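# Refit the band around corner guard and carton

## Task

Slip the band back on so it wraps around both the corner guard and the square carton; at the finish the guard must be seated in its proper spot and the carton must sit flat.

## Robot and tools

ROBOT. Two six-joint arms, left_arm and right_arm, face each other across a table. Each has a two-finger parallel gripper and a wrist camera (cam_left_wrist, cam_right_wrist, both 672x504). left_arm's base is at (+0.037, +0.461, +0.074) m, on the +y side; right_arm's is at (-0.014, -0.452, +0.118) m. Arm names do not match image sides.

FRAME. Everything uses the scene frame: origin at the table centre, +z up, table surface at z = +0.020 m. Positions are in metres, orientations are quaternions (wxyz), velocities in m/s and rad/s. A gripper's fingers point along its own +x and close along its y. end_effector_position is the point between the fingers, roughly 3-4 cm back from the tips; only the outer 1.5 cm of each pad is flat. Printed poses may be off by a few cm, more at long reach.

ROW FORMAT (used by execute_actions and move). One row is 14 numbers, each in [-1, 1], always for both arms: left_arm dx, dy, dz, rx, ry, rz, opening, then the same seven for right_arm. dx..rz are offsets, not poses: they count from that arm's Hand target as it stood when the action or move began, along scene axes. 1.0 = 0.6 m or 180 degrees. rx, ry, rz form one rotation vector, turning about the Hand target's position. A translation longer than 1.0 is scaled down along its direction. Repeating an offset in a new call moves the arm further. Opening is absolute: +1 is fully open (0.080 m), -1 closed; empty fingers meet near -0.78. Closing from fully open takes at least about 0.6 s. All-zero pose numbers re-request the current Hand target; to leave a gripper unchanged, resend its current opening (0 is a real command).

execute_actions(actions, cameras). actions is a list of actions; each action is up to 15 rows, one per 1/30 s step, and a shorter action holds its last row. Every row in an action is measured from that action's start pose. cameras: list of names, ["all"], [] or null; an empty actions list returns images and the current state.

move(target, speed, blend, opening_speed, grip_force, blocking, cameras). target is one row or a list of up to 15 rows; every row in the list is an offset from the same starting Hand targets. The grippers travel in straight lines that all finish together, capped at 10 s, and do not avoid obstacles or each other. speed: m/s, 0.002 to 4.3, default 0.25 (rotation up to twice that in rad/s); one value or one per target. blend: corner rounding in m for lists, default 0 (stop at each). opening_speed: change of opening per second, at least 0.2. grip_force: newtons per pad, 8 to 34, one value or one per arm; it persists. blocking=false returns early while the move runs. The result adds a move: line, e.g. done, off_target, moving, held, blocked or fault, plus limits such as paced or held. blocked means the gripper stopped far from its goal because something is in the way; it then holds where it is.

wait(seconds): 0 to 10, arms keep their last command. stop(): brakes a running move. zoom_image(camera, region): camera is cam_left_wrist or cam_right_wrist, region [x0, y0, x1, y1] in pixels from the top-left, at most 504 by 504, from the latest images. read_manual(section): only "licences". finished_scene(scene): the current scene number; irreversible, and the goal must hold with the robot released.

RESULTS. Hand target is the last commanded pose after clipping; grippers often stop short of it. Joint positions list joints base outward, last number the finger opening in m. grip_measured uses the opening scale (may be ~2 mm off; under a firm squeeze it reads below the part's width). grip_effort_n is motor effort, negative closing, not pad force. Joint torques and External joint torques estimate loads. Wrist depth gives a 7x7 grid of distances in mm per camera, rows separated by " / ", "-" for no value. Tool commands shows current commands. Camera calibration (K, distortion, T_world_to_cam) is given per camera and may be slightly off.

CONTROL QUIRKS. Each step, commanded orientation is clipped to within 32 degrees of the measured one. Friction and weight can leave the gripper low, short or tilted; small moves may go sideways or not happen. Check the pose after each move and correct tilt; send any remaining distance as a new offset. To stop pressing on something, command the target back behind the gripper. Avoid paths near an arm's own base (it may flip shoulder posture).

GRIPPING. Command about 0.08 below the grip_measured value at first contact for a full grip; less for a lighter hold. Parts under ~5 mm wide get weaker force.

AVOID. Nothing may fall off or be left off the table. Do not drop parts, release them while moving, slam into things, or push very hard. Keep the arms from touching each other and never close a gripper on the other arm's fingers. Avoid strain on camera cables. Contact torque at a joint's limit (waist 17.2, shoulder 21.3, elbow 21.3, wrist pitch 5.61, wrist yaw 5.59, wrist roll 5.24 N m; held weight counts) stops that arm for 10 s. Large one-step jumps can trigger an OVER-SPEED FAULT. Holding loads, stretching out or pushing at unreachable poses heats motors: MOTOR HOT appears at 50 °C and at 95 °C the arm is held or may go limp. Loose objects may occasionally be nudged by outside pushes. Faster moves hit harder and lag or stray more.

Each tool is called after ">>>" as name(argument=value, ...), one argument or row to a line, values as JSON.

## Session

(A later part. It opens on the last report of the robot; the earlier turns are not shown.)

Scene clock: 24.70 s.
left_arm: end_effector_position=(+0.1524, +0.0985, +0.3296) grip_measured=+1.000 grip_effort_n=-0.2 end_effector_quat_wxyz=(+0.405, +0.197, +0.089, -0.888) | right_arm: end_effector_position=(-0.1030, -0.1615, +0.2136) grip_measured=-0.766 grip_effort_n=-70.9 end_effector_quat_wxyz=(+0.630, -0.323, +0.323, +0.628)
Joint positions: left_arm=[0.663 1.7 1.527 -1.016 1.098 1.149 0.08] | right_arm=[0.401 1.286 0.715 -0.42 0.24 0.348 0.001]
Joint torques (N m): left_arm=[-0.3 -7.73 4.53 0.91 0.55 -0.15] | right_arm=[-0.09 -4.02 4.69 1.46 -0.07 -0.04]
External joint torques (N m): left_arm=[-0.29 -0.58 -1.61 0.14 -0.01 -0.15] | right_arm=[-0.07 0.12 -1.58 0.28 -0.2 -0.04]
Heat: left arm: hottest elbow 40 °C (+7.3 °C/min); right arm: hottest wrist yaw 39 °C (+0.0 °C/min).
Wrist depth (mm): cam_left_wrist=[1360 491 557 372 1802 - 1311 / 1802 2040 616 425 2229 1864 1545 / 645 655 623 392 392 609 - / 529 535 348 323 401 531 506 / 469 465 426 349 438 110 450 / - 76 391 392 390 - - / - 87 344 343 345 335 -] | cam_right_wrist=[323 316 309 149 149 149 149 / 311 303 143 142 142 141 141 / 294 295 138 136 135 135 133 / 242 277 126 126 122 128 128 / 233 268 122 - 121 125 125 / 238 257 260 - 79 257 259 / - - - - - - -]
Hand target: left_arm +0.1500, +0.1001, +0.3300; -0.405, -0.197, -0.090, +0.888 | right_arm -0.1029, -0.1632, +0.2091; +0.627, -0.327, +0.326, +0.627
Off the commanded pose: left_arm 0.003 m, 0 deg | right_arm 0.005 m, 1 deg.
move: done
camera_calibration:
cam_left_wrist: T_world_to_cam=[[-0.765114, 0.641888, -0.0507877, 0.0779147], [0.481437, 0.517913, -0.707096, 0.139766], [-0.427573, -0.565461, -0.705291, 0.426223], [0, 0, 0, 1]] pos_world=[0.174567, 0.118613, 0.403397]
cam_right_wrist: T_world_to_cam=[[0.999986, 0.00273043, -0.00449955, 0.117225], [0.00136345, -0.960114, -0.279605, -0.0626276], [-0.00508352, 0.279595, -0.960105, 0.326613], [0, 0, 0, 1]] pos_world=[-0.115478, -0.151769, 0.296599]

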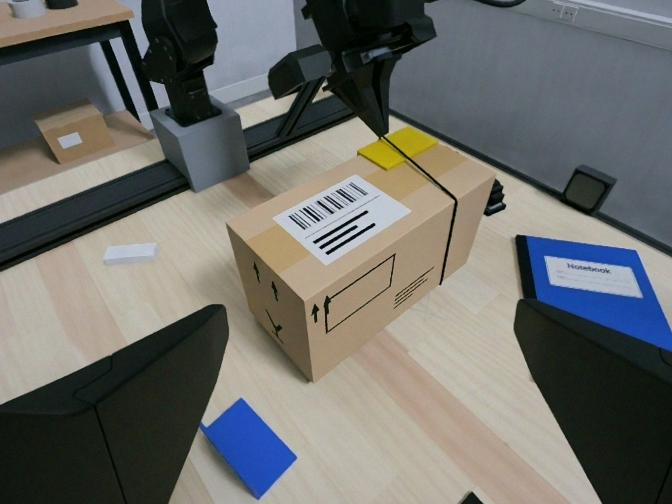

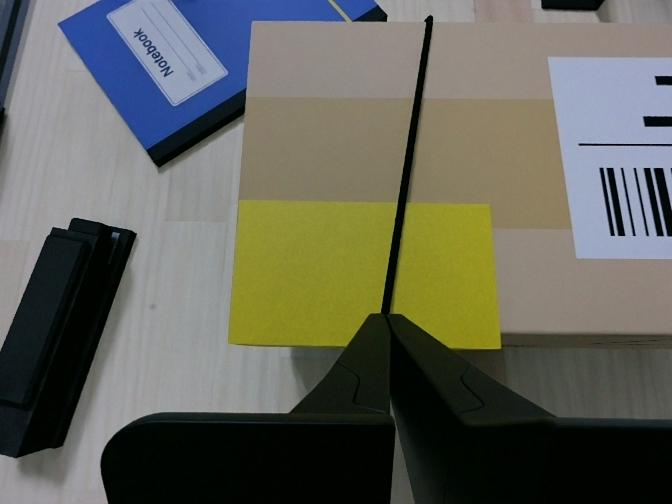

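>>> move(
  target=[0,0,0,0,0,0,1,0,-0.009,-0.0235,0,0,0,-1],
  cameras=["all"],
  speed=0.04,
)

>>> zoom_image(
  camera="cam_right_wrist",
  region=[240, 150, 540, 450],
)

>>> zoom_image(
  camera="cam_left_wrist",
  region=[320, 80, 500, 220],
)

Scene clock: 25.73 s.
left_arm: end_effector_position=(+0.1524, +0.0985, +0.3296) grip_measured=+1.000 grip_effort_n=-0.2 end_effector_quat_wxyz=(+0.405, +0.197, +0.089, -0.888) | right_arm: end_effector_position=(-0.1028, -0.1627, +0.2066) grip_measured=-0.766 grip_effort_n=-70.9 end_effector_quat_wxyz=(+0.633, -0.315, +0.319, +0.631)
Joint positions: left_arm=[0.663 1.7 1.527 -1.016 1.098 1.149 0.08] | right_arm=[0.406 1.281 0.672 -0.363 0.247 0.351 0.001]
Joint torques (N m): left_arm=[-0.28 -7.7 4.52 0.92 0.55 -0.16] | right_arm=[0.36 -3.09 3.29 1.46 -0.09 0.12]
External joint torques (N m): left_arm=[-0.33 -0.69 -1.55 0.14 0 -0.16] | right_arm=[0.35 1.02 -3.02 0.23 -0.23 0.12]
Heat: left arm: hottest elbow 40 °C (+7.0 °C/min); right arm: hottest wrist yaw 39 °C (+0.0 °C/min).
Wrist depth (mm): cam_left_wrist=[1442 495 2574 379 432 - 1377 / 1590 1651 718 422 2120 1730 1556 / 1716 691 625 390 390 614 1602 / 520 534 349 323 397 559 543 / 465 465 425 349 439 101 78 / - 76 390 391 391 - - / - 87 334 345 344 337 -] | cam_right_wrist=[327 320 316 148 147 147 147 / 312 304 143 139 139 139 138 / 295 290 134 133 131 131 130 / - 278 125 122 122 126 124 / 233 265 119 117 117 121 120 / 234 254 255 - 79 254 251 / - - - - - - -]
Hand target: left_arm +0.1500, +0.1001, +0.3300; -0.405, -0.197, -0.090, +0.888 | right_arm -0.1028, -0.1687, +0.1950; +0.627, -0.327, +0.326, +0.627
Off the commanded pose: left_arm 0.003 m, 0 deg | right_arm 0.013 m, 2 deg.
move: off_target (right_arm)
camera_calibration:
cam_left_wrist: T_world_to_cam=[[-0.765114, 0.641888, -0.0507877, 0.0779147], [0.481437, 0.517913, -0.707096, 0.139766], [-0.427573, -0.565461, -0.705291, 0.426223], [0, 0, 0, 1]] pos_world=[0.174567, 0.118613, 0.403397]
cam_right_wrist: T_world_to_cam=[[0.999956, 0.000669535, -0.00930663, 0.11769], [-0.00213805, -0.954442, -0.298388, -0.0612954], [-0.00908242, 0.298395, -0.954399, 0.321781], [0, 0, 0, 1]] pos_world=[-0.114893, -0.1546, 0.289913]

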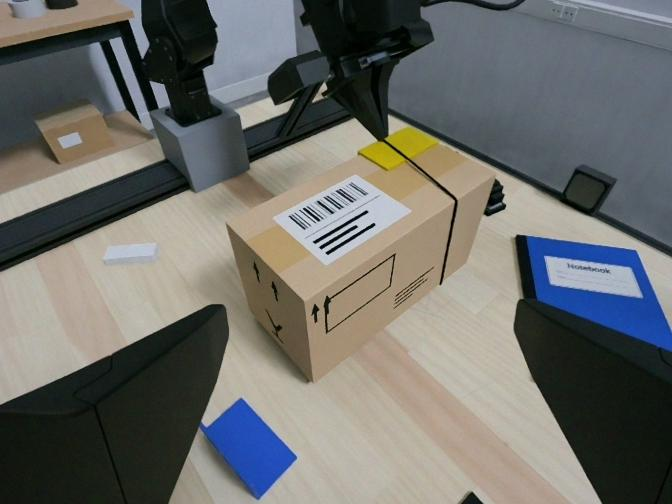

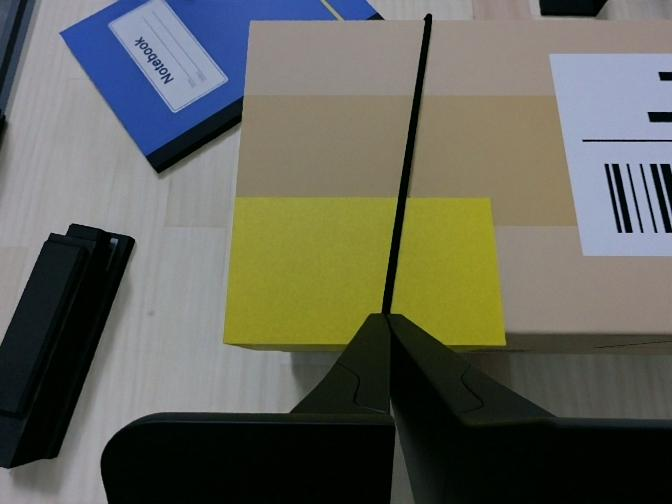

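Scaled by 1.680 from the camera's 672x504 image, which has a finer 960x720 frame.

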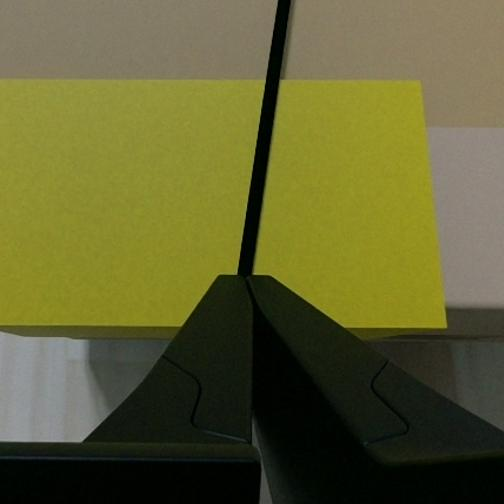

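Scaled by 2.800 from the camera's 672x504 image, which has a finer 960x720 frame.

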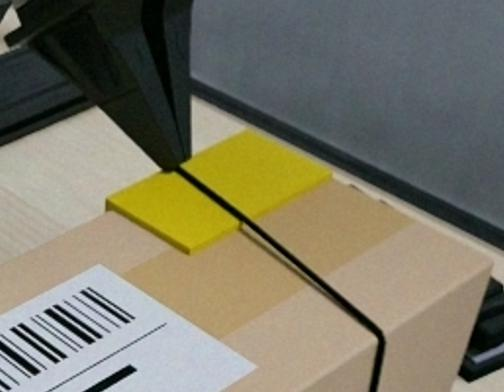

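>>> move(
  target=[
    [0,0,0,0,0,0,1,0,-0.001,0.008,0,0,0,-1],
    [0,0,0,0,0,0,1,0,-0.001,0.008,0,0,0,-0.1],
  ],
  cameras=["all"],
  speed=0.04,
  opening_speed=0.8,
)

>>> zoom_image(
  camera="cam_right_wrist",
  region=[200, 150, 540, 450],
)

>>> zoom_image(
  camera="cam_left_wrist",
  region=[320, 80, 500, 220],
)

Scene clock: 28.47 s.
left_arm: end_effector_position=(+0.1524, +0.0985, +0.3296) grip_measured=+1.000 grip_effort_n=-0.2 end_effector_quat_wxyz=(+0.405, +0.197, +0.089, -0.888) | right_arm: end_effector_position=(-0.1047, -0.1662, +0.2052) grip_measured=-0.104 grip_effort_n=15.6 end_effector_quat_wxyz=(+0.628, -0.321, +0.322, +0.632)
Joint positions: left_arm=[0.663 1.7 1.527 -1.016 1.098 1.149 0.08] | right_arm=[0.414 1.278 0.671 -0.379 0.241 0.353 0.03]
Joint torques (N m): left_arm=[-0.31 -7.7 4.52 0.92 0.55 -0.17] | right_arm=[-0.16 -3.88 4.54 0.96 0.09 0.12]
External joint torques (N m): left_arm=[-0.34 -0.66 -1.56 0.14 0 -0.17] | right_arm=[-0.16 0.15 -1.71 -0.24 -0.04 0.11]
Heat: left arm: hottest shoulder 40 °C (+14.8 °C/min); right arm: hottest wrist yaw 39 °C (+0.0 °C/min).
Wrist depth (mm): cam_left_wrist=[1335 495 - 383 1787 1676 1319 / 2325 630 613 422 - 1787 - / 684 661 621 392 387 640 - / 522 533 349 322 400 539 526 / 467 467 423 348 440 101 78 / - 76 391 390 392 - - / - 87 345 345 343 336 -] | cam_right_wrist=[319 314 146 142 142 140 141 / 306 299 291 135 134 135 134 / 290 290 288 129 129 128 127 / 239 272 119 119 - 123 122 / 229 262 115 115 114 118 174 / 236 254 - 250 103 - 251 / - - - 239 239 77 -]
Hand target: left_arm +0.1500, +0.1001, +0.3300; -0.405, -0.197, -0.090, +0.888 | right_arm -0.1029, -0.1692, +0.1997; +0.627, -0.327, +0.326, +0.627
Off the commanded pose: left_arm 0.003 m, 0 deg | right_arm 0.007 m, 1 deg.
move: done; target 2's new opening was sent with right_arm's hand 0.009 m and 2 deg from that target
camera_calibration:
cam_left_wrist: T_world_to_cam=[[-0.765114, 0.641888, -0.0507877, 0.0779147], [0.481437, 0.517913, -0.707096, 0.139766], [-0.427573, -0.565461, -0.705291, 0.426223], [0, 0, 0, 1]] pos_world=[0.174567, 0.118613, 0.403397]
cam_right_wrist: T_world_to_cam=[[0.999903, 0.0105098, -0.00917169, 0.121185], [0.00746181, -0.958531, -0.284891, -0.067526], [-0.0117855, 0.284795, -0.958516, 0.319689], [0, 0, 0, 1]] pos_world=[-0.116901, -0.157045, 0.288301]

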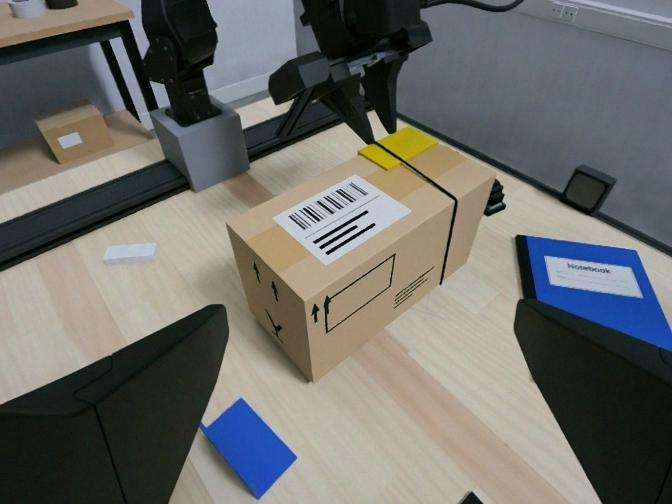

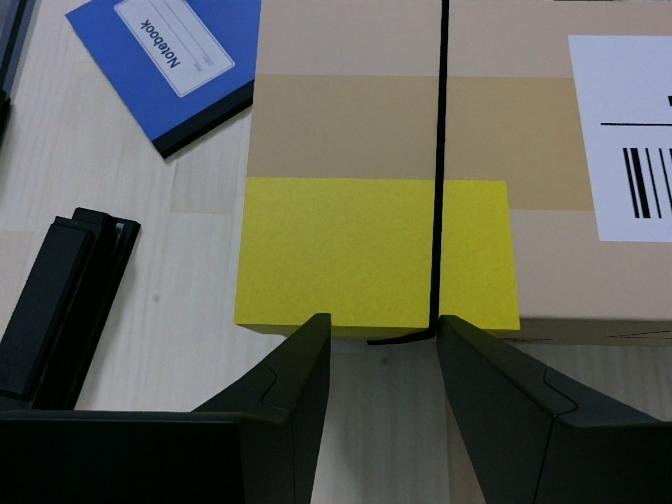

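Scaled by 1.482 from the camera's 672x504 image, which has a finer 960x720 frame.

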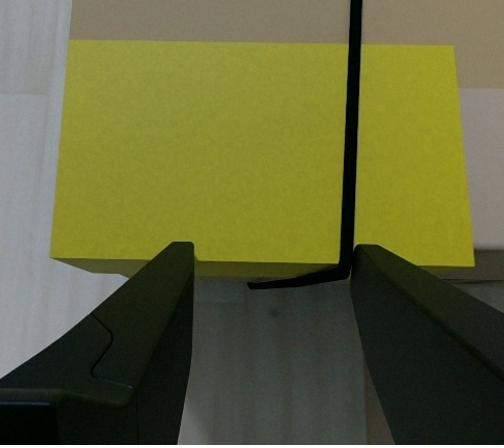

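Scaled by 2.800 from the camera's 672x504 image, which has a finer 960x720 frame.

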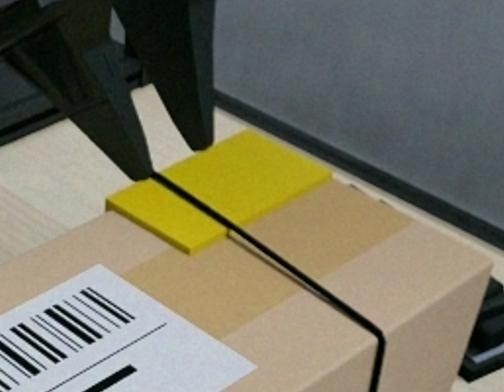

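>>> move(
  target=[0,0,0,0,0,0,1,0,0,-0.003,0,0,0,-1],
  cameras=["all"],
  speed=0.04,
  opening_speed=1.0,
)

>>> zoom_image(
  camera="cam_right_wrist",
  region=[200, 150, 540, 450],
)

Scene clock: 30.00 s.
left_arm: end_effector_position=(+0.1524, +0.0985, +0.3296) grip_measured=+1.000 grip_effort_n=-0.2 end_effector_quat_wxyz=(+0.405, +0.197, +0.089, -0.888) | right_arm: end_effector_position=(-0.1014, -0.1673, +0.2043) grip_measured=-0.766 grip_effort_n=-69.5 end_effector_quat_wxyz=(+0.632, -0.324, +0.321, +0.627)
Joint positions: left_arm=[0.663 1.7 1.527 -1.016 1.098 1.149 0.08] | right_arm=[0.41 1.275 0.668 -0.386 0.252 0.354 0.001]
Joint torques (N m): left_arm=[-0.27 -7.71 4.51 0.91 0.56 -0.16] | right_arm=[0.12 -3.22 4.26 2 -0.23 0.08]
External joint torques (N m): left_arm=[-0.29 -0.63 -1.61 0.13 0.01 -0.16] | right_arm=[0.13 0.75 -1.95 0.81 -0.37 0.08]
Heat: left arm: hottest shoulder 40 °C (+14.0 °C/min); right arm: hottest wrist yaw 39 °C (+0.0 °C/min).
Wrist depth (mm): cam_left_wrist=[1386 1461 2962 381 403 - 1319 / 1716 1758 609 413 - - - / 653 644 623 392 390 602 - / 522 534 349 322 402 560 580 / 470 466 425 348 441 101 78 / - 76 390 391 389 - - / - 87 342 346 346 335 -] | cam_right_wrist=[314 307 143 141 141 140 142 / 299 294 136 134 134 134 134 / 285 286 - 129 128 129 128 / 237 272 117 - 118 123 121 / 239 259 255 - 92 147 144 / 246 251 250 - 78 252 252 / - - - - - - -]
Hand target: left_arm +0.1500, +0.1001, +0.3300; -0.405, -0.197, -0.090, +0.888 | right_arm -0.1029, -0.1693, +0.1979; +0.627, -0.327, +0.326, +0.627
Off the commanded pose: left_arm 0.003 m, 0 deg | right_arm 0.007 m, 1 deg.
move: done
camera_calibration:
cam_left_wrist: T_world_to_cam=[[-0.765114, 0.641888, -0.0507877, 0.0779147], [0.481437, 0.517913, -0.707096, 0.139766], [-0.427573, -0.565461, -0.705291, 0.426223], [0, 0, 0, 1]] pos_world=[0.174567, 0.118613, 0.403397]
cam_right_wrist: T_world_to_cam=[[0.999998, 0.000622983, 0.00165924, 0.113975], [0.00106529, -0.959477, -0.281785, -0.0702891], [0.00141646, 0.281786, -0.959476, 0.320278], [0, 0, 0, 1]] pos_world=[-0.114354, -0.157762, 0.287304]

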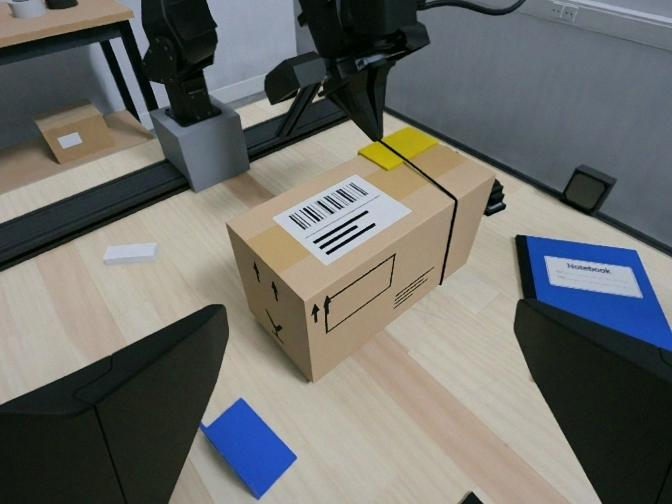

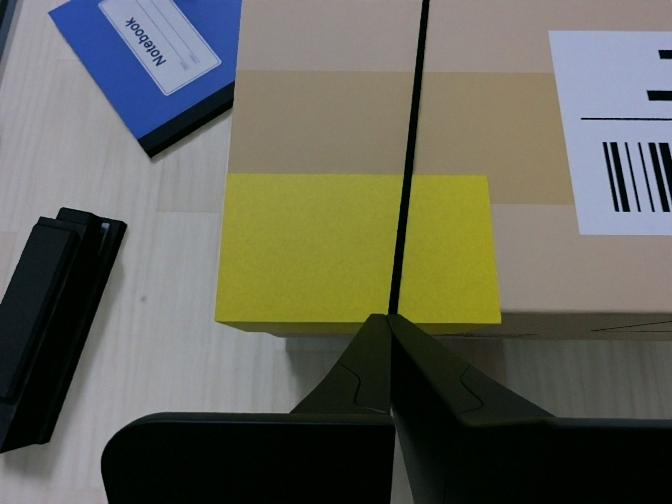

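Scaled by 1.482 from the camera's 672x504 image, which has a finer 960x720 frame.

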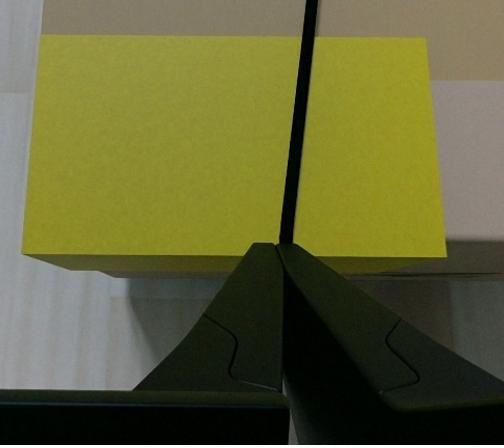

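>>> move(
  target=[-0.3817,-0.1268,-0.1483,0.159,-0.0595,0.222,0,0,0,0,0,0,0,-1],
  cameras=["all"],
  speed=0.2,
)

>>> zoom_image(
  camera="cam_left_wrist",
  region=[180, 120, 520, 400],
)

Scene clock: 33.13 s.
left_arm: end_effector_position=(-0.0783, +0.0272, +0.2405) grip_measured=+0.003 grip_effort_n=-15.6 end_effector_quat_wxyz=(+0.625, +0.328, +0.326, -0.629) | right_arm: end_effector_position=(-0.1014, -0.1673, +0.2043) grip_measured=-0.766 grip_effort_n=-70.5 end_effector_quat_wxyz=(+0.632, -0.324, +0.321, +0.627)
Joint positions: left_arm=[-0.323 1.788 1.489 -0.685 -0.176 -0.257 0.035] | right_arm=[0.41 1.275 0.668 -0.386 0.252 0.354 0.001]
Joint torques (N m): left_arm=[-0.13 -6.4 7.55 0.98 -0.2 -0.16] | right_arm=[0.12 -3.22 4.29 1.99 -0.24 0.08]
External joint torques (N m): left_arm=[-0.16 1.78 0.99 -0.23 -0.09 -0.17] | right_arm=[0.13 0.8 -1.93 0.81 -0.38 0.08]
Heat: left arm: hottest elbow 41 °C (+7.2 °C/min); right arm: hottest wrist pitch 40 °C (+7.2 °C/min).
Wrist depth (mm): cam_left_wrist=[172 170 168 165 163 161 326 / 165 163 161 159 157 156 306 / 158 156 155 152 150 150 291 / 202 210 215 222 228 289 288 / 295 294 294 287 285 286 - / 289 - 71 277 98 - - / - - 74 268 - - -] | cam_right_wrist=[316 307 143 141 141 140 142 / 300 294 137 134 134 134 134 / 285 287 124 124 124 129 127 / 233 274 117 118 118 122 121 / 231 260 255 114 112 147 144 / 246 250 250 - 78 252 252 / - - - - - - -]
Hand target: left_arm -0.0790, +0.0241, +0.2409; +0.627, +0.326, +0.326, -0.628 | right_arm -0.1029, -0.1693, +0.1979; +0.627, -0.327, +0.326, +0.627
Off the commanded pose: left_arm 0.003 m, 0 deg | right_arm 0.007 m, 1 deg.
move: done
camera_calibration:
cam_left_wrist: T_world_to_cam=[[-0.998475, 0.01745, -0.0523839, -0.0582659], [0.0304092, 0.965684, -0.257935, 0.0692064], [0.0460853, -0.259134, -0.964741, 0.315604], [0, 0, 0, 1]] pos_world=[-0.0748262, 0.015969, 0.319275]
cam_right_wrist: T_world_to_cam=[[0.999998, 0.000622983, 0.00165924, 0.113975], [0.00106529, -0.959477, -0.281785, -0.0702891], [0.00141646, 0.281786, -0.959476, 0.320278], [0, 0, 0, 1]] pos_world=[-0.114354, -0.157762, 0.287304]

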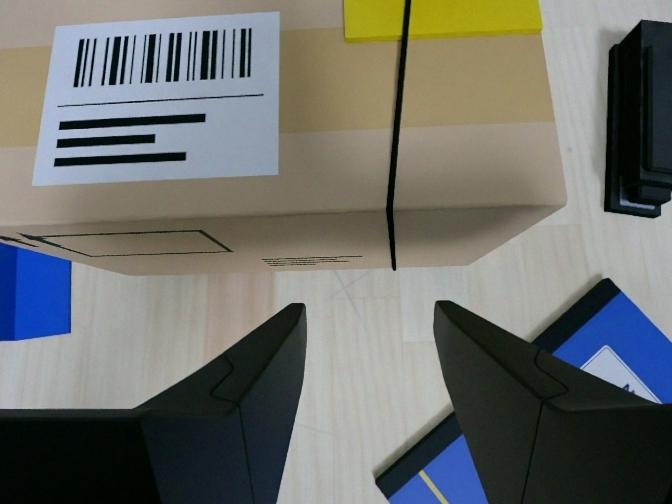

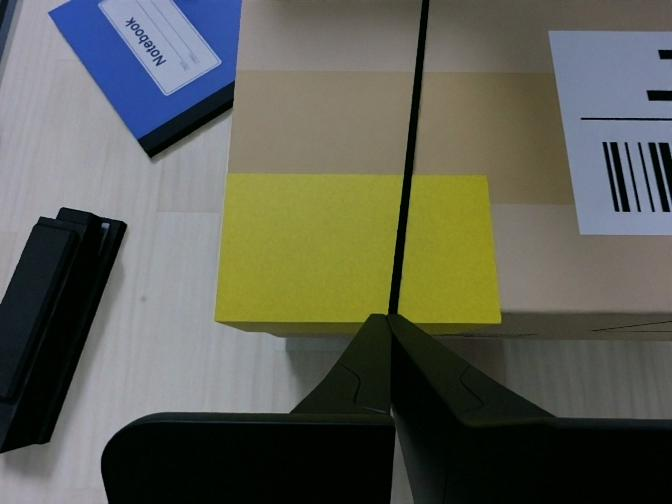

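Scaled by 1.482 from the camera's 672x504 image, which has a finer 960x720 frame.

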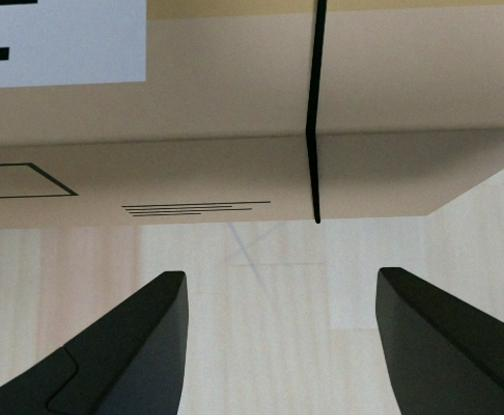

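>>> move(
  target=[-0.0155,-0.0705,-0.0465,0,0,0,0,0,0,0,0,0,0,-1],
  cameras=["cam_left_wrist"],
  speed=0.1,
)

>>> zoom_image(
  camera="cam_left_wrist",
  region=[220, 170, 520, 420],
)

Scene clock: 34.53 s.
left_arm: end_effector_position=(-0.0883, -0.0141, +0.2134) grip_measured=+0.003 grip_effort_n=-15.6 end_effector_quat_wxyz=(+0.627, +0.328, +0.327, -0.627) | right_arm: end_effector_position=(-0.1014, -0.1673, +0.2043) grip_measured=-0.766 grip_effort_n=-70.5 end_effector_quat_wxyz=(+0.632, -0.324, +0.321, +0.627)
Joint positions: left_arm=[-0.316 1.963 1.612 -0.634 -0.175 -0.257 0.035] | right_arm=[0.41 1.275 0.668 -0.386 0.252 0.354 0.001]
Joint torques (N m): left_arm=[0.28 -7.61 7.52 1.34 -0.05 0.13] | right_arm=[0.12 -3.25 4.28 2 -0.24 0.08]
External joint torques (N m): left_arm=[0.35 1.97 0.92 0.13 0.05 0.13] | right_arm=[0.13 0.71 -1.9 0.82 -0.39 0.08]
Heat: left arm: hottest shoulder 41 °C (+13.9 °C/min); right arm: hottest wrist pitch 40 °C (+6.9 °C/min).
Wrist depth (mm): cam_left_wrist=[135 135 132 127 126 123 291 / 131 129 126 124 123 122 279 / 125 123 122 120 118 117 265 / 120 119 117 116 114 113 253 / 262 145 114 253 112 249 248 / 258 - 71 249 98 - - / - - 74 241 237 - -] | cam_right_wrist=[314 311 143 141 141 140 142 / 301 295 137 134 134 134 134 / 285 287 128 124 129 128 128 / 239 273 117 118 118 122 121 / 239 260 256 113 113 147 144 / 246 250 252 - 78 251 252 / - - - - - - -]
Hand target: left_arm -0.0884, -0.0183, +0.2132; +0.627, +0.326, +0.326, -0.628 | right_arm -0.1029, -0.1693, +0.1979; +0.627, -0.327, +0.326, +0.627
Off the commanded pose: left_arm 0.004 m, 0 deg | right_arm 0.007 m, 1 deg.
move: done
camera_calibration:
cam_left_wrist: T_world_to_cam=[[-0.998594, 0.0109765, -0.0518539, -0.069275], [0.0239289, 0.966309, -0.256269, 0.101484], [0.047294, -0.25715, -0.965214, 0.279482], [0, 0, 0, 1]] pos_world=[-0.0848238, -0.0254359, 0.292174]
Images, in order (width x height): cam_left_wrist 672x504.

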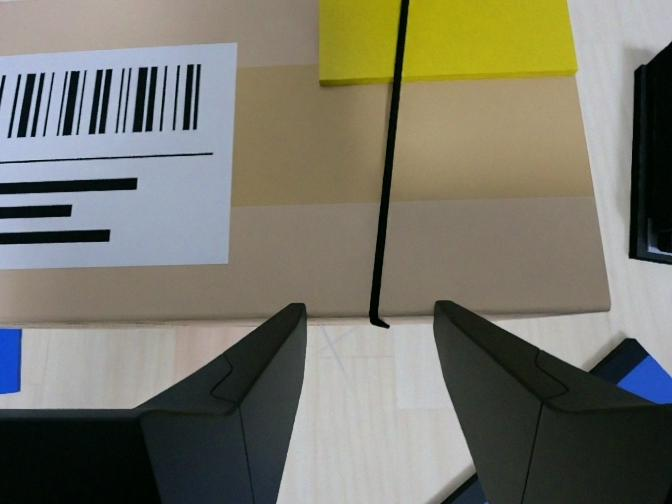

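Scaled by 1.680 from the camera's 672x504 image, which has a finer 960x720 frame.

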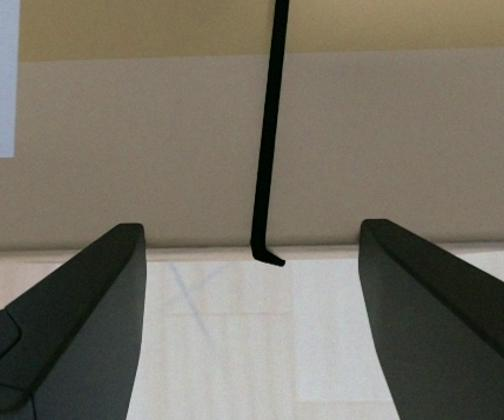

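>>> move(
  target=[0.001,-0.002,-0.021,0,0,0,0,0,0,0,0,0,0,-1],
  cameras=["cam_left_wrist"],
  speed=0.04,
)

>>> zoom_image(
  camera="cam_left_wrist",
  region=[220, 170, 520, 420],
)

Scene clock: 35.57 s.
left_arm: end_effector_position=(-0.0899, -0.0209, +0.2140) grip_measured=+0.003 grip_effort_n=-15.6 end_effector_quat_wxyz=(+0.630, +0.314, +0.321, -0.634) | right_arm: end_effector_position=(-0.1014, -0.1673, +0.2043) grip_measured=-0.766 grip_effort_n=-70.5 end_effector_quat_wxyz=(+0.632, -0.324, +0.321, +0.627)
Joint positions: left_arm=[-0.314 1.969 1.605 -0.588 -0.174 -0.257 0.035] | right_arm=[0.41 1.275 0.668 -0.386 0.252 0.354 0.001]
Joint torques (N m): left_arm=[0.5 -7.2 4.5 1.31 -0.02 0.2] | right_arm=[0.11 -3.22 4.29 2 -0.23 0.09]
External joint torques (N m): left_arm=[0.51 2.39 -2.14 0.03 0.09 0.2] | right_arm=[0.08 0.79 -1.95 0.8 -0.37 0.09]
Heat: left arm: hottest shoulder 41 °C (+13.5 °C/min); right arm: hottest wrist pitch 40 °C (+6.7 °C/min).
Wrist depth (mm): cam_left_wrist=[327 140 137 - 132 132 303 / 133 132 130 129 - 126 288 / 127 126 125 122 122 121 273 / 121 120 119 118 117 116 257 / 118 116 115 114 113 113 252 / 257 - 71 248 98 - 246 / - - 74 239 236 - -] | cam_right_wrist=[316 308 142 141 141 140 141 / 300 295 137 134 134 134 134 / 285 285 124 128 124 129 128 / 233 273 117 118 118 122 121 / 236 259 255 113 113 147 144 / 246 251 251 - 78 252 252 / - - - - - - -]
Hand target: left_arm -0.0877, -0.0195, +0.2007; +0.627, +0.326, +0.326, -0.628 | right_arm -0.1029, -0.1693, +0.1979; +0.627, -0.327, +0.326, +0.627
Off the commanded pose: left_arm 0.014 m, 2 deg | right_arm 0.007 m, 1 deg.
move: off_target (left_arm)
camera_calibration:
cam_left_wrist: T_world_to_cam=[[-0.999128, 0.00854589, -0.0408578, -0.0731768], [0.0199552, 0.957511, -0.287706, 0.114442], [0.0366631, -0.28827, -0.956847, 0.274953], [0, 0, 0, 1]] pos_world=[-0.0854774, -0.0296935, 0.293024]
Images, in order (width x height): cam_left_wrist 672x504.

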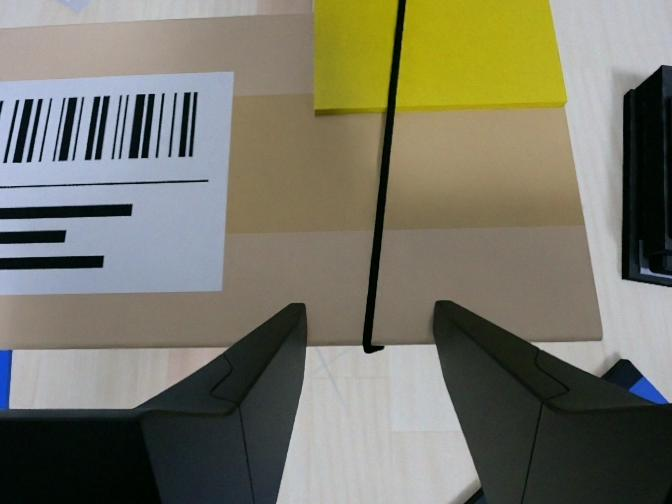

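Scaled by 1.680 from the camera's 672x504 image, which has a finer 960x720 frame.

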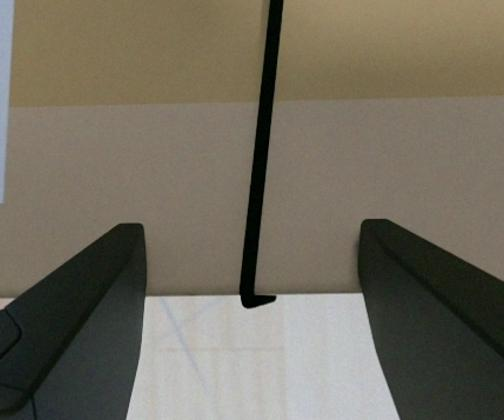

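>>> move(
  target=[0.003,0.007,0.002,0,0,0,0,0,0,0,0,0,0,-1],
  cameras=["cam_left_wrist"],
  speed=0.04,
)

>>> zoom_image(
  camera="cam_left_wrist",
  region=[220, 170, 520, 420],
)

Scene clock: 36.47 s.
left_arm: end_effector_position=(-0.0898, -0.0204, +0.2122) grip_measured=+0.003 grip_effort_n=-15.6 end_effector_quat_wxyz=(+0.630, +0.313, +0.321, -0.634) | right_arm: end_effector_position=(-0.1014, -0.1673, +0.2043) grip_measured=-0.766 grip_effort_n=-70.5 end_effector_quat_wxyz=(+0.632, -0.324, +0.321, +0.627)
Joint positions: left_arm=[-0.314 1.966 1.594 -0.577 -0.174 -0.257 0.035] | right_arm=[0.41 1.275 0.668 -0.386 0.252 0.354 0.001]
Joint torques (N m): left_arm=[0.48 -8.68 3.56 0.74 -0.04 0.23] | right_arm=[0.14 -3.23 4.28 2 -0.24 0.09]
External joint torques (N m): left_arm=[0.47 0.9 -3.05 -0.52 0.06 0.22] | right_arm=[0.12 0.75 -1.94 0.81 -0.38 0.09]
Heat: left arm: hottest shoulder 41 °C (+13.2 °C/min); right arm: hottest wrist pitch 41 °C (+8.2 °C/min).
Wrist depth (mm): cam_left_wrist=[328 140 138 132 132 130 305 / 133 132 130 128 126 126 289 / 127 126 125 123 122 121 274 / 121 120 119 118 117 116 259 / 117 116 115 115 112 112 252 / 255 - 71 248 97 - 244 / - - 74 239 235 - -] | cam_right_wrist=[313 312 143 142 141 140 142 / 300 293 137 134 134 134 134 / 287 284 124 128 124 129 127 / 240 274 117 - 114 122 121 / 233 259 256 114 114 147 144 / 246 250 250 - 78 251 251 / - - - - - - -]
Hand target: left_arm -0.0860, -0.0153, +0.2018; +0.627, +0.326, +0.326, -0.628 | right_arm -0.1029, -0.1693, +0.1979; +0.627, -0.327, +0.326, +0.627
Off the commanded pose: left_arm 0.012 m, 2 deg | right_arm 0.007 m, 1 deg.
move: off_target (left_arm)
camera_calibration:
cam_left_wrist: T_world_to_cam=[[-0.999161, 0.00872374, -0.0400071, -0.0733052], [0.0199432, 0.957003, -0.289393, 0.11383], [0.0357623, -0.289948, -0.956374, 0.273134], [0, 0, 0, 1]] pos_world=[-0.0852818, -0.0291013, 0.291227]
Images, in order (width x height): cam_left_wrist 672x504.

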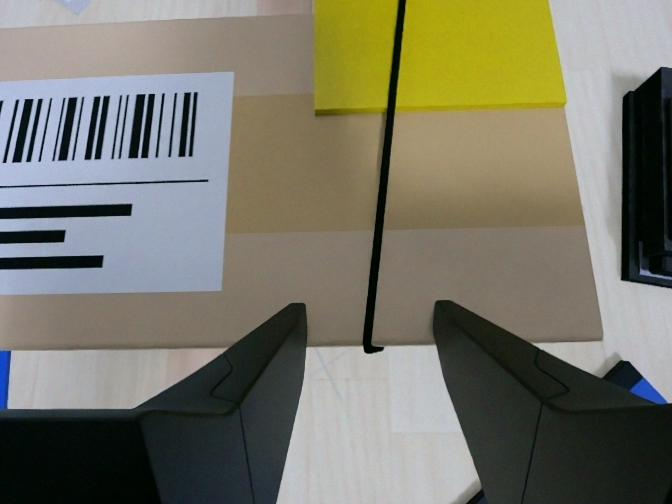

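Scaled by 1.680 from the camera's 672x504 image, which has a finer 960x720 frame.

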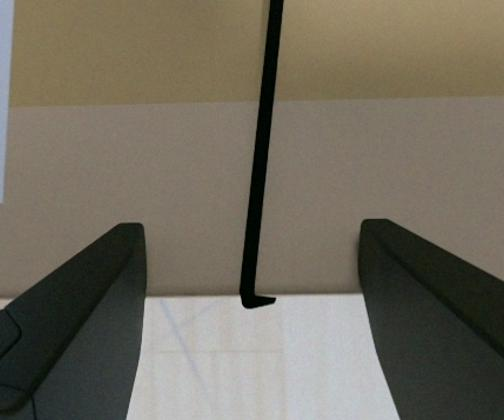

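>>> move(
  target=[0.002,0.011,0.02,0,0,0,0,0,0,0,0,0,0,-1],
  cameras=["cam_left_wrist"],
  speed=0.04,
)

Scene clock: 37.40 s.
left_arm: end_effector_position=(-0.0869, -0.0115, +0.2107) grip_measured=+0.003 grip_effort_n=-15.6 end_effector_quat_wxyz=(+0.627, +0.327, +0.328, -0.627) | right_arm: end_effector_position=(-0.1014, -0.1673, +0.2043) grip_measured=-0.766 grip_effort_n=-70.5 end_effector_quat_wxyz=(+0.632, -0.324, +0.321, +0.627)
Joint positions: left_arm=[-0.314 1.952 1.585 -0.616 -0.174 -0.257 0.035] | right_arm=[0.41 1.275 0.668 -0.386 0.252 0.354 0.001]
Joint torques (N m): left_arm=[0.33 -10.24 4.78 0.98 -0.09 0.17] | right_arm=[0.11 -3.22 4.26 1.99 -0.24 0.09]
External joint torques (N m): left_arm=[0.28 -0.79 -1.81 -0.24 0.02 0.16] | right_arm=[0.1 0.78 -1.97 0.8 -0.38 0.09]
Heat: left arm: hottest shoulder 41 °C (+12.8 °C/min); right arm: hottest wrist pitch 41 °C (+8.0 °C/min).
Wrist depth (mm): cam_left_wrist=[132 131 129 125 123 - 290 / 128 126 124 123 121 119 274 / 122 120 119 117 116 115 260 / 117 116 115 113 111 111 248 / 260 221 112 251 110 245 247 / 256 - 71 246 98 - - / - - 74 238 235 - -] | cam_right_wrist=[314 - 141 141 141 140 142 / 301 295 136 134 134 134 134 / 286 287 124 124 124 129 128 / 242 272 117 121 118 122 121 / 234 260 256 114 114 147 144 / 247 250 252 - 78 253 252 / - - - - - - -]
Hand target: left_arm -0.0848, -0.0086, +0.2137; +0.627, +0.326, +0.326, -0.628 | right_arm -0.1029, -0.1693, +0.1979; +0.627, -0.327, +0.326, +0.627
Off the commanded pose: left_arm 0.005 m, 0 deg | right_arm 0.007 m, 1 deg.
move: done
camera_calibration:
cam_left_wrist: T_world_to_cam=[[-0.99869, 0.0102015, -0.0501465, -0.0683792], [0.0228069, 0.965955, -0.257703, 0.0984419], [0.0458103, -0.258509, -0.964922, 0.277161], [0, 0, 0, 1]] pos_world=[-0.0832316, -0.0227443, 0.289379]
Images, in order (width x height): cam_left_wrist 672x504.

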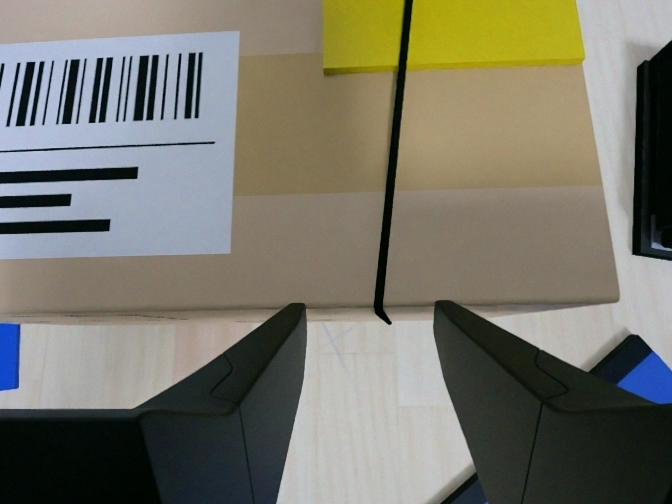

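>>> move(
  target=[-0.001,-0.005,-0.016,0,0,0,0,0,0,0,0,0,0,-1],
  cameras=["cam_left_wrist"],
  speed=0.04,
)

>>> zoom_image(
  camera="cam_left_wrist",
  region=[220, 170, 520, 420],
)

Scene clock: 38.30 s.
left_arm: end_effector_position=(-0.0870, -0.0118, +0.2076) grip_measured=+0.003 grip_effort_n=-15.6 end_effector_quat_wxyz=(+0.627, +0.325, +0.327, -0.628) | right_arm: end_effector_position=(-0.1014, -0.1673, +0.2043) grip_measured=-0.766 grip_effort_n=-70.5 end_effector_quat_wxyz=(+0.632, -0.324, +0.321, +0.627)
Joint positions: left_arm=[-0.314 1.952 1.57 -0.597 -0.174 -0.257 0.035] | right_arm=[0.41 1.275 0.668 -0.386 0.252 0.354 0.001]
Joint torques (N m): left_arm=[0.32 -8.69 4.74 1.94 -0.07 0.19] | right_arm=[0.11 -3.22 4.29 2 -0.24 0.09]
External joint torques (N m): left_arm=[0.33 0.66 -1.78 0.73 0.03 0.19] | right_arm=[0.1 0.79 -1.97 0.8 -0.38 0.08]
Heat: left arm: hottest shoulder 42 °C (+14.1 °C/min); right arm: hottest wrist pitch 41 °C (+7.8 °C/min).
Wrist depth (mm): cam_left_wrist=[131 130 128 - - 122 289 / 126 125 122 122 120 118 278 / 121 119 118 115 115 114 261 / 115 114 113 112 110 109 245 / 256 199 111 249 108 244 245 / 254 - 71 244 97 - - / - - 74 236 233 - -] | cam_right_wrist=[314 308 141 142 141 140 142 / 302 293 135 134 134 134 134 / 285 285 128 124 128 128 127 / 232 272 118 118 118 122 121 / 238 259 257 113 113 147 144 / 246 250 251 - 78 252 252 / - - - - - - -]
Hand target: left_arm -0.0854, -0.0116, +0.2040; +0.627, +0.326, +0.326, -0.628 | right_arm -0.1030, -0.1693, +0.1979; +0.627, -0.327, +0.326, +0.627
Off the commanded pose: left_arm 0.004 m, 0 deg | right_arm 0.007 m, 1 deg.
move: done
camera_calibration:
cam_left_wrist: T_world_to_cam=[[-0.998762, 0.00993741, -0.0487377, -0.0689525], [0.0223819, 0.964825, -0.26194, 0.0987469], [0.0444204, -0.262707, -0.963853, 0.273776], [0, 0, 0, 1]] pos_world=[-0.0832386, -0.0226654, 0.286385]
Images, in order (width x height): cam_left_wrist 672x504.

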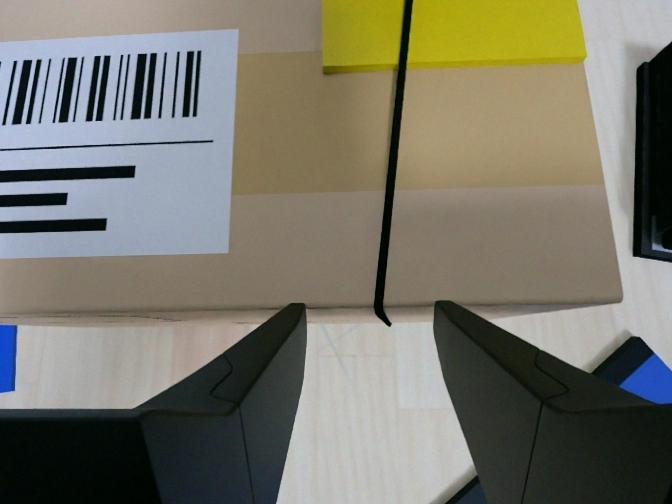

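Scaled by 1.680 from the camera's 672x504 image, which has a finer 960x720 frame.

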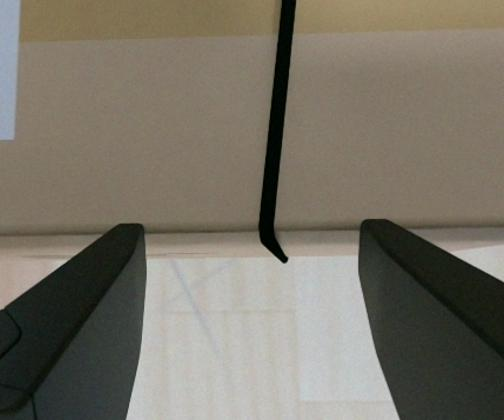

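>>> move(
  target=[0.001,-0.0115,-0.0015,0,0,0,0,0,0,0,0,0,0,-1],
  cameras=["cam_left_wrist"],
  speed=0.04,
)

>>> zoom_image(
  camera="cam_left_wrist",
  region=[220, 170, 520, 420],
)

Scene clock: 39.17 s.
left_arm: end_effector_position=(-0.0866, -0.0121, +0.2079) grip_measured=+0.003 grip_effort_n=-15.6 end_effector_quat_wxyz=(+0.626, +0.325, +0.327, -0.629) | right_arm: end_effector_position=(-0.1014, -0.1673, +0.2043) grip_measured=-0.766 grip_effort_n=-70.5 end_effector_quat_wxyz=(+0.632, -0.324, +0.321, +0.627)
Joint positions: left_arm=[-0.312 1.952 1.572 -0.598 -0.17 -0.254 0.035] | right_arm=[0.41 1.275 0.668 -0.386 0.252 0.354 0.001]
Joint torques (N m): left_arm=[0.76 -6.29 7.76 1.7 -0.06 0.25] | right_arm=[0.12 -3.22 4.26 2 -0.24 0.09]
External joint torques (N m): left_arm=[0.7 3.05 1.23 0.48 0.05 0.24] | right_arm=[0.11 0.78 -1.97 0.81 -0.38 0.09]
Heat: left arm: hottest shoulder 42 °C (+13.8 °C/min); right arm: hottest wrist pitch 41 °C (+7.7 °C/min).
Wrist depth (mm): cam_left_wrist=[130 130 128 124 - 122 291 / 125 124 122 122 120 118 275 / 121 118 118 116 115 114 258 / 115 114 113 112 110 110 248 / 256 190 111 250 108 246 246 / 254 - 71 244 98 - - / - - 74 236 233 - -] | cam_right_wrist=[313 307 143 141 141 140 142 / 301 301 136 134 134 134 134 / 284 285 124 129 129 129 128 / 233 272 - 118 118 122 121 / 237 259 255 113 113 147 143 / 249 250 251 - 78 253 251 / - - - - - - -]
Hand target: left_arm -0.0849, -0.0185, +0.2032; +0.627, +0.326, +0.326, -0.628 | right_arm -0.1030, -0.1693, +0.1979; +0.627, -0.327, +0.326, +0.627
Off the commanded pose: left_arm 0.008 m, 0 deg | right_arm 0.007 m, 1 deg.
move: done
camera_calibration:
cam_left_wrist: T_world_to_cam=[[-0.998799, 0.0128075, -0.0472885, -0.068796], [0.0247488, 0.964915, -0.261394, 0.0992341], [0.0422816, -0.262251, -0.964073, 0.27384], [0, 0, 0, 1]] pos_world=[-0.0827477, -0.0230567, 0.286688]
Images, in order (width x height): cam_left_wrist 672x504.

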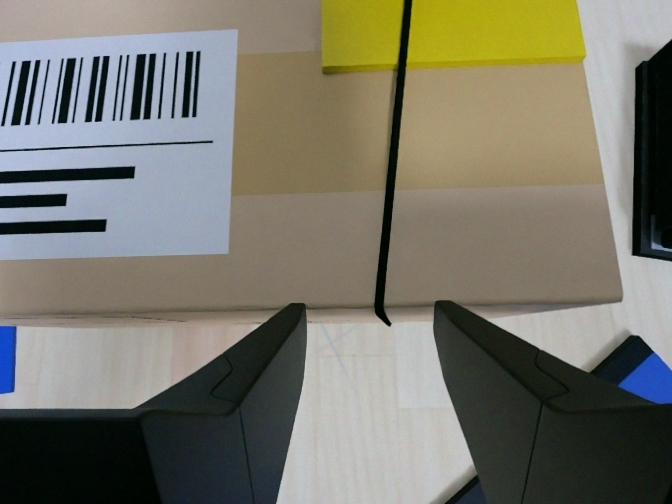

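Scaled by 1.680 from the camera's 672x504 image, which has a finer 960x720 frame.

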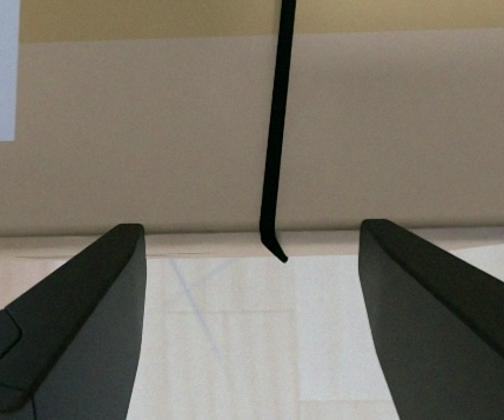

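>>> move(
  target=[0.002,-0.008,-0.0015,0,0,0,0,0,0,0,0,0,0,-1],
  cameras=["cam_left_wrist"],
  speed=0.04,
)

>>> zoom_image(
  camera="cam_left_wrist",
  region=[220, 170, 520, 420],
)

Scene clock: 40.10 s.
left_arm: end_effector_position=(-0.0862, -0.0129, +0.2075) grip_measured=+0.003 grip_effort_n=-15.6 end_effector_quat_wxyz=(+0.624, +0.329, +0.329, -0.629) | right_arm: end_effector_position=(-0.1014, -0.1673, +0.2043) grip_measured=-0.766 grip_effort_n=-70.5 end_effector_quat_wxyz=(+0.632, -0.324, +0.321, +0.627)
Joint positions: left_arm=[-0.309 1.96 1.585 -0.612 -0.165 -0.249 0.035] | right_arm=[0.41 1.275 0.668 -0.386 0.252 0.354 0.001]
Joint torques (N m): left_arm=[1.19 -5.64 8.18 2.55 -0.19 0.28] | right_arm=[0.13 -3.22 4.26 2 -0.23 0.09]
External joint torques (N m): left_arm=[1.19 3.73 1.7 1.35 -0.1 0.28] | right_arm=[0.13 0.76 -1.96 0.81 -0.38 0.09]
Heat: left arm: hottest shoulder 42 °C (+13.5 °C/min); right arm: hottest wrist pitch 42 °C (+9.0 °C/min).
Wrist depth (mm): cam_left_wrist=[130 128 127 124 121 121 287 / 125 124 121 121 119 118 273 / 121 118 117 115 115 114 258 / 115 114 113 112 110 109 246 / 257 186 110 251 108 244 246 / 254 - 71 244 98 - - / - - 74 237 233 - -] | cam_right_wrist=[312 307 142 141 141 141 142 / 301 293 137 134 134 134 134 / 286 287 124 124 124 128 128 / 233 274 - 118 117 122 121 / 243 260 255 114 113 146 144 / 248 250 250 - 78 253 252 / - - - - - - -]
Hand target: left_arm -0.0835, -0.0234, +0.2023; +0.627, +0.326, +0.326, -0.628 | right_arm -0.1030, -0.1692, +0.1980; +0.627, -0.327, +0.326, +0.627
Off the commanded pose: left_arm 0.012 m, 1 deg | right_arm 0.007 m, 1 deg.
move: off_target (left_arm)
camera_calibration:
cam_left_wrist: T_world_to_cam=[[-0.998676, 0.0168898, -0.0485869, -0.0681141], [0.0286586, 0.967071, -0.252887, 0.0985329], [0.0427158, -0.253944, -0.966275, 0.273804], [0, 0, 0, 1]] pos_world=[-0.0825435, -0.024607, 0.286178]
Images, in order (width x height): cam_left_wrist 672x504.

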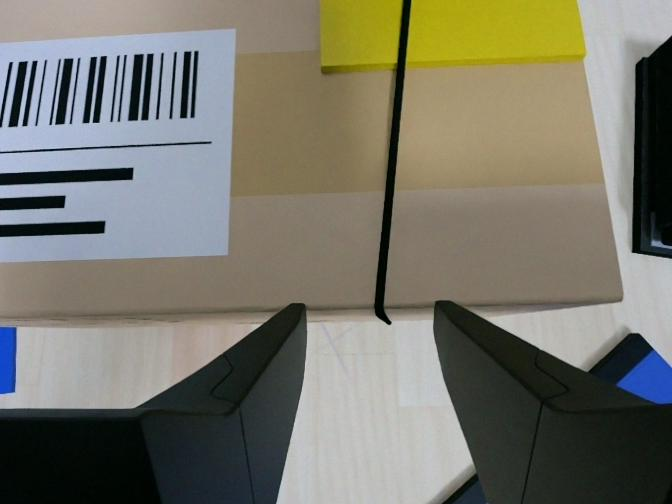

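Scaled by 1.680 from the camera's 672x504 image, which has a finer 960x720 frame.

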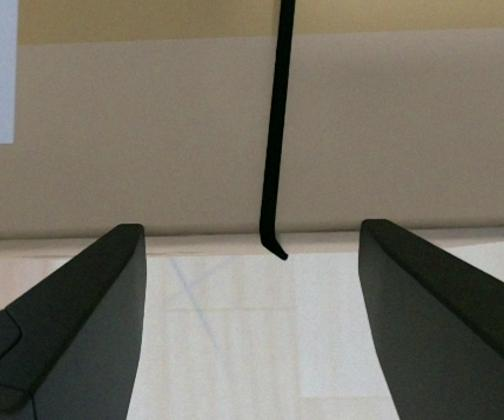

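>>> move(
  target=[
    [-0.0018,0.004,0.03,0,0,0,0,0,0,0,0,0,0,-1],
    [-0.003,0.004,0.001,0,0,0,0,0,0,0,0,0,0,-1],
  ],
  cameras=["cam_left_wrist"],
  speed=0.04,
)

>>> zoom_image(
  camera="cam_left_wrist",
  region=[220, 170, 520, 420],
)

Scene clock: 42.13 s.
left_arm: end_effector_position=(-0.0863, -0.0227, +0.2144) grip_measured=+0.003 grip_effort_n=-15.6 end_effector_quat_wxyz=(+0.629, +0.315, +0.322, -0.633) | right_arm: end_effector_position=(-0.1014, -0.1673, +0.2043) grip_measured=-0.766 grip_effort_n=-70.5 end_effector_quat_wxyz=(+0.632, -0.324, +0.321, +0.627)
Joint positions: left_arm=[-0.304 1.973 1.615 -0.597 -0.166 -0.249 0.035] | right_arm=[0.41 1.275 0.668 -0.386 0.252 0.354 0.001]
Joint torques (N m): left_arm=[-0.07 -7.72 4.64 1.3 -0.17 0.1] | right_arm=[0.1 -3.23 4.32 2 -0.24 0.09]
External joint torques (N m): left_arm=[-0.03 1.71 -1.82 0.08 -0.08 0.1] | right_arm=[0.12 0.76 -1.93 0.8 -0.39 0.09]
Heat: left arm: hottest shoulder 42 °C (+12.8 °C/min); right arm: hottest wrist pitch 42 °C (+8.5 °C/min).
Wrist depth (mm): cam_left_wrist=[324 139 137 133 130 - 302 / 133 132 129 129 - 125 286 / 127 126 125 123 122 121 271 / 121 120 119 118 116 116 258 / 116 115 115 114 114 113 252 / 257 - 71 249 97 - - / - - 74 239 236 - -] | cam_right_wrist=[314 307 143 141 141 140 142 / 301 296 137 134 134 134 135 / 284 286 128 130 129 129 127 / 237 270 117 - 116 122 121 / 246 260 256 - 114 147 144 / 248 251 250 - 78 251 251 / - - - - - - -]
Hand target: left_arm -0.0853, -0.0210, +0.2030; +0.627, +0.326, +0.326, -0.628 | right_arm -0.1030, -0.1692, +0.1980; +0.627, -0.327, +0.326, +0.627
Off the commanded pose: left_arm 0.012 m, 1 deg | right_arm 0.007 m, 1 deg.
move: off_target (left_arm)
camera_calibration:
cam_left_wrist: T_world_to_cam=[[-0.999124, 0.00958853, -0.040742, -0.0694508], [0.0207502, 0.958836, -0.283202, 0.115323], [0.0363494, -0.283799, -0.958195, 0.274986], [0, 0, 0, 1]] pos_world=[-0.0817785, -0.0318693, 0.29332]
Images, in order (width x height): cam_left_wrist 672x504.

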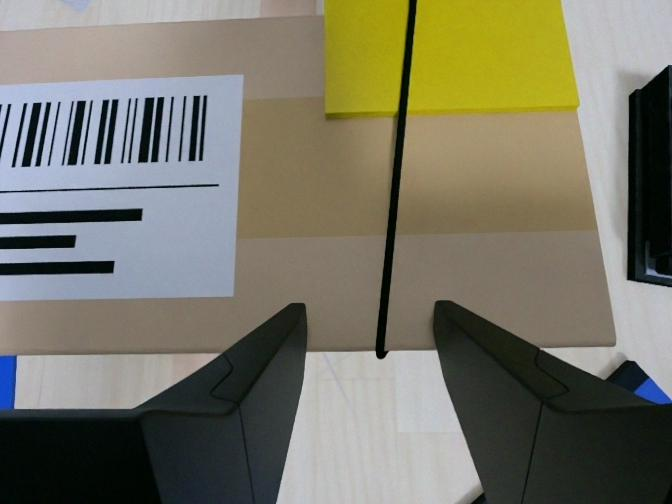

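Scaled by 1.680 from the camera's 672x504 image, which has a finer 960x720 frame.

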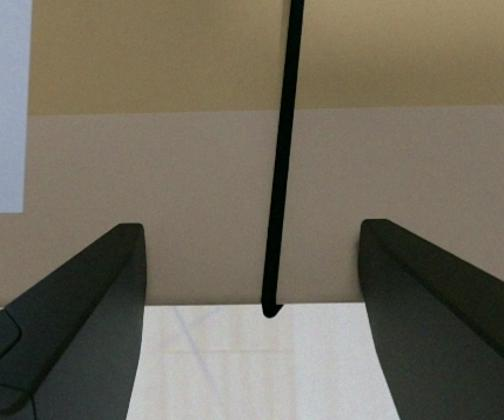

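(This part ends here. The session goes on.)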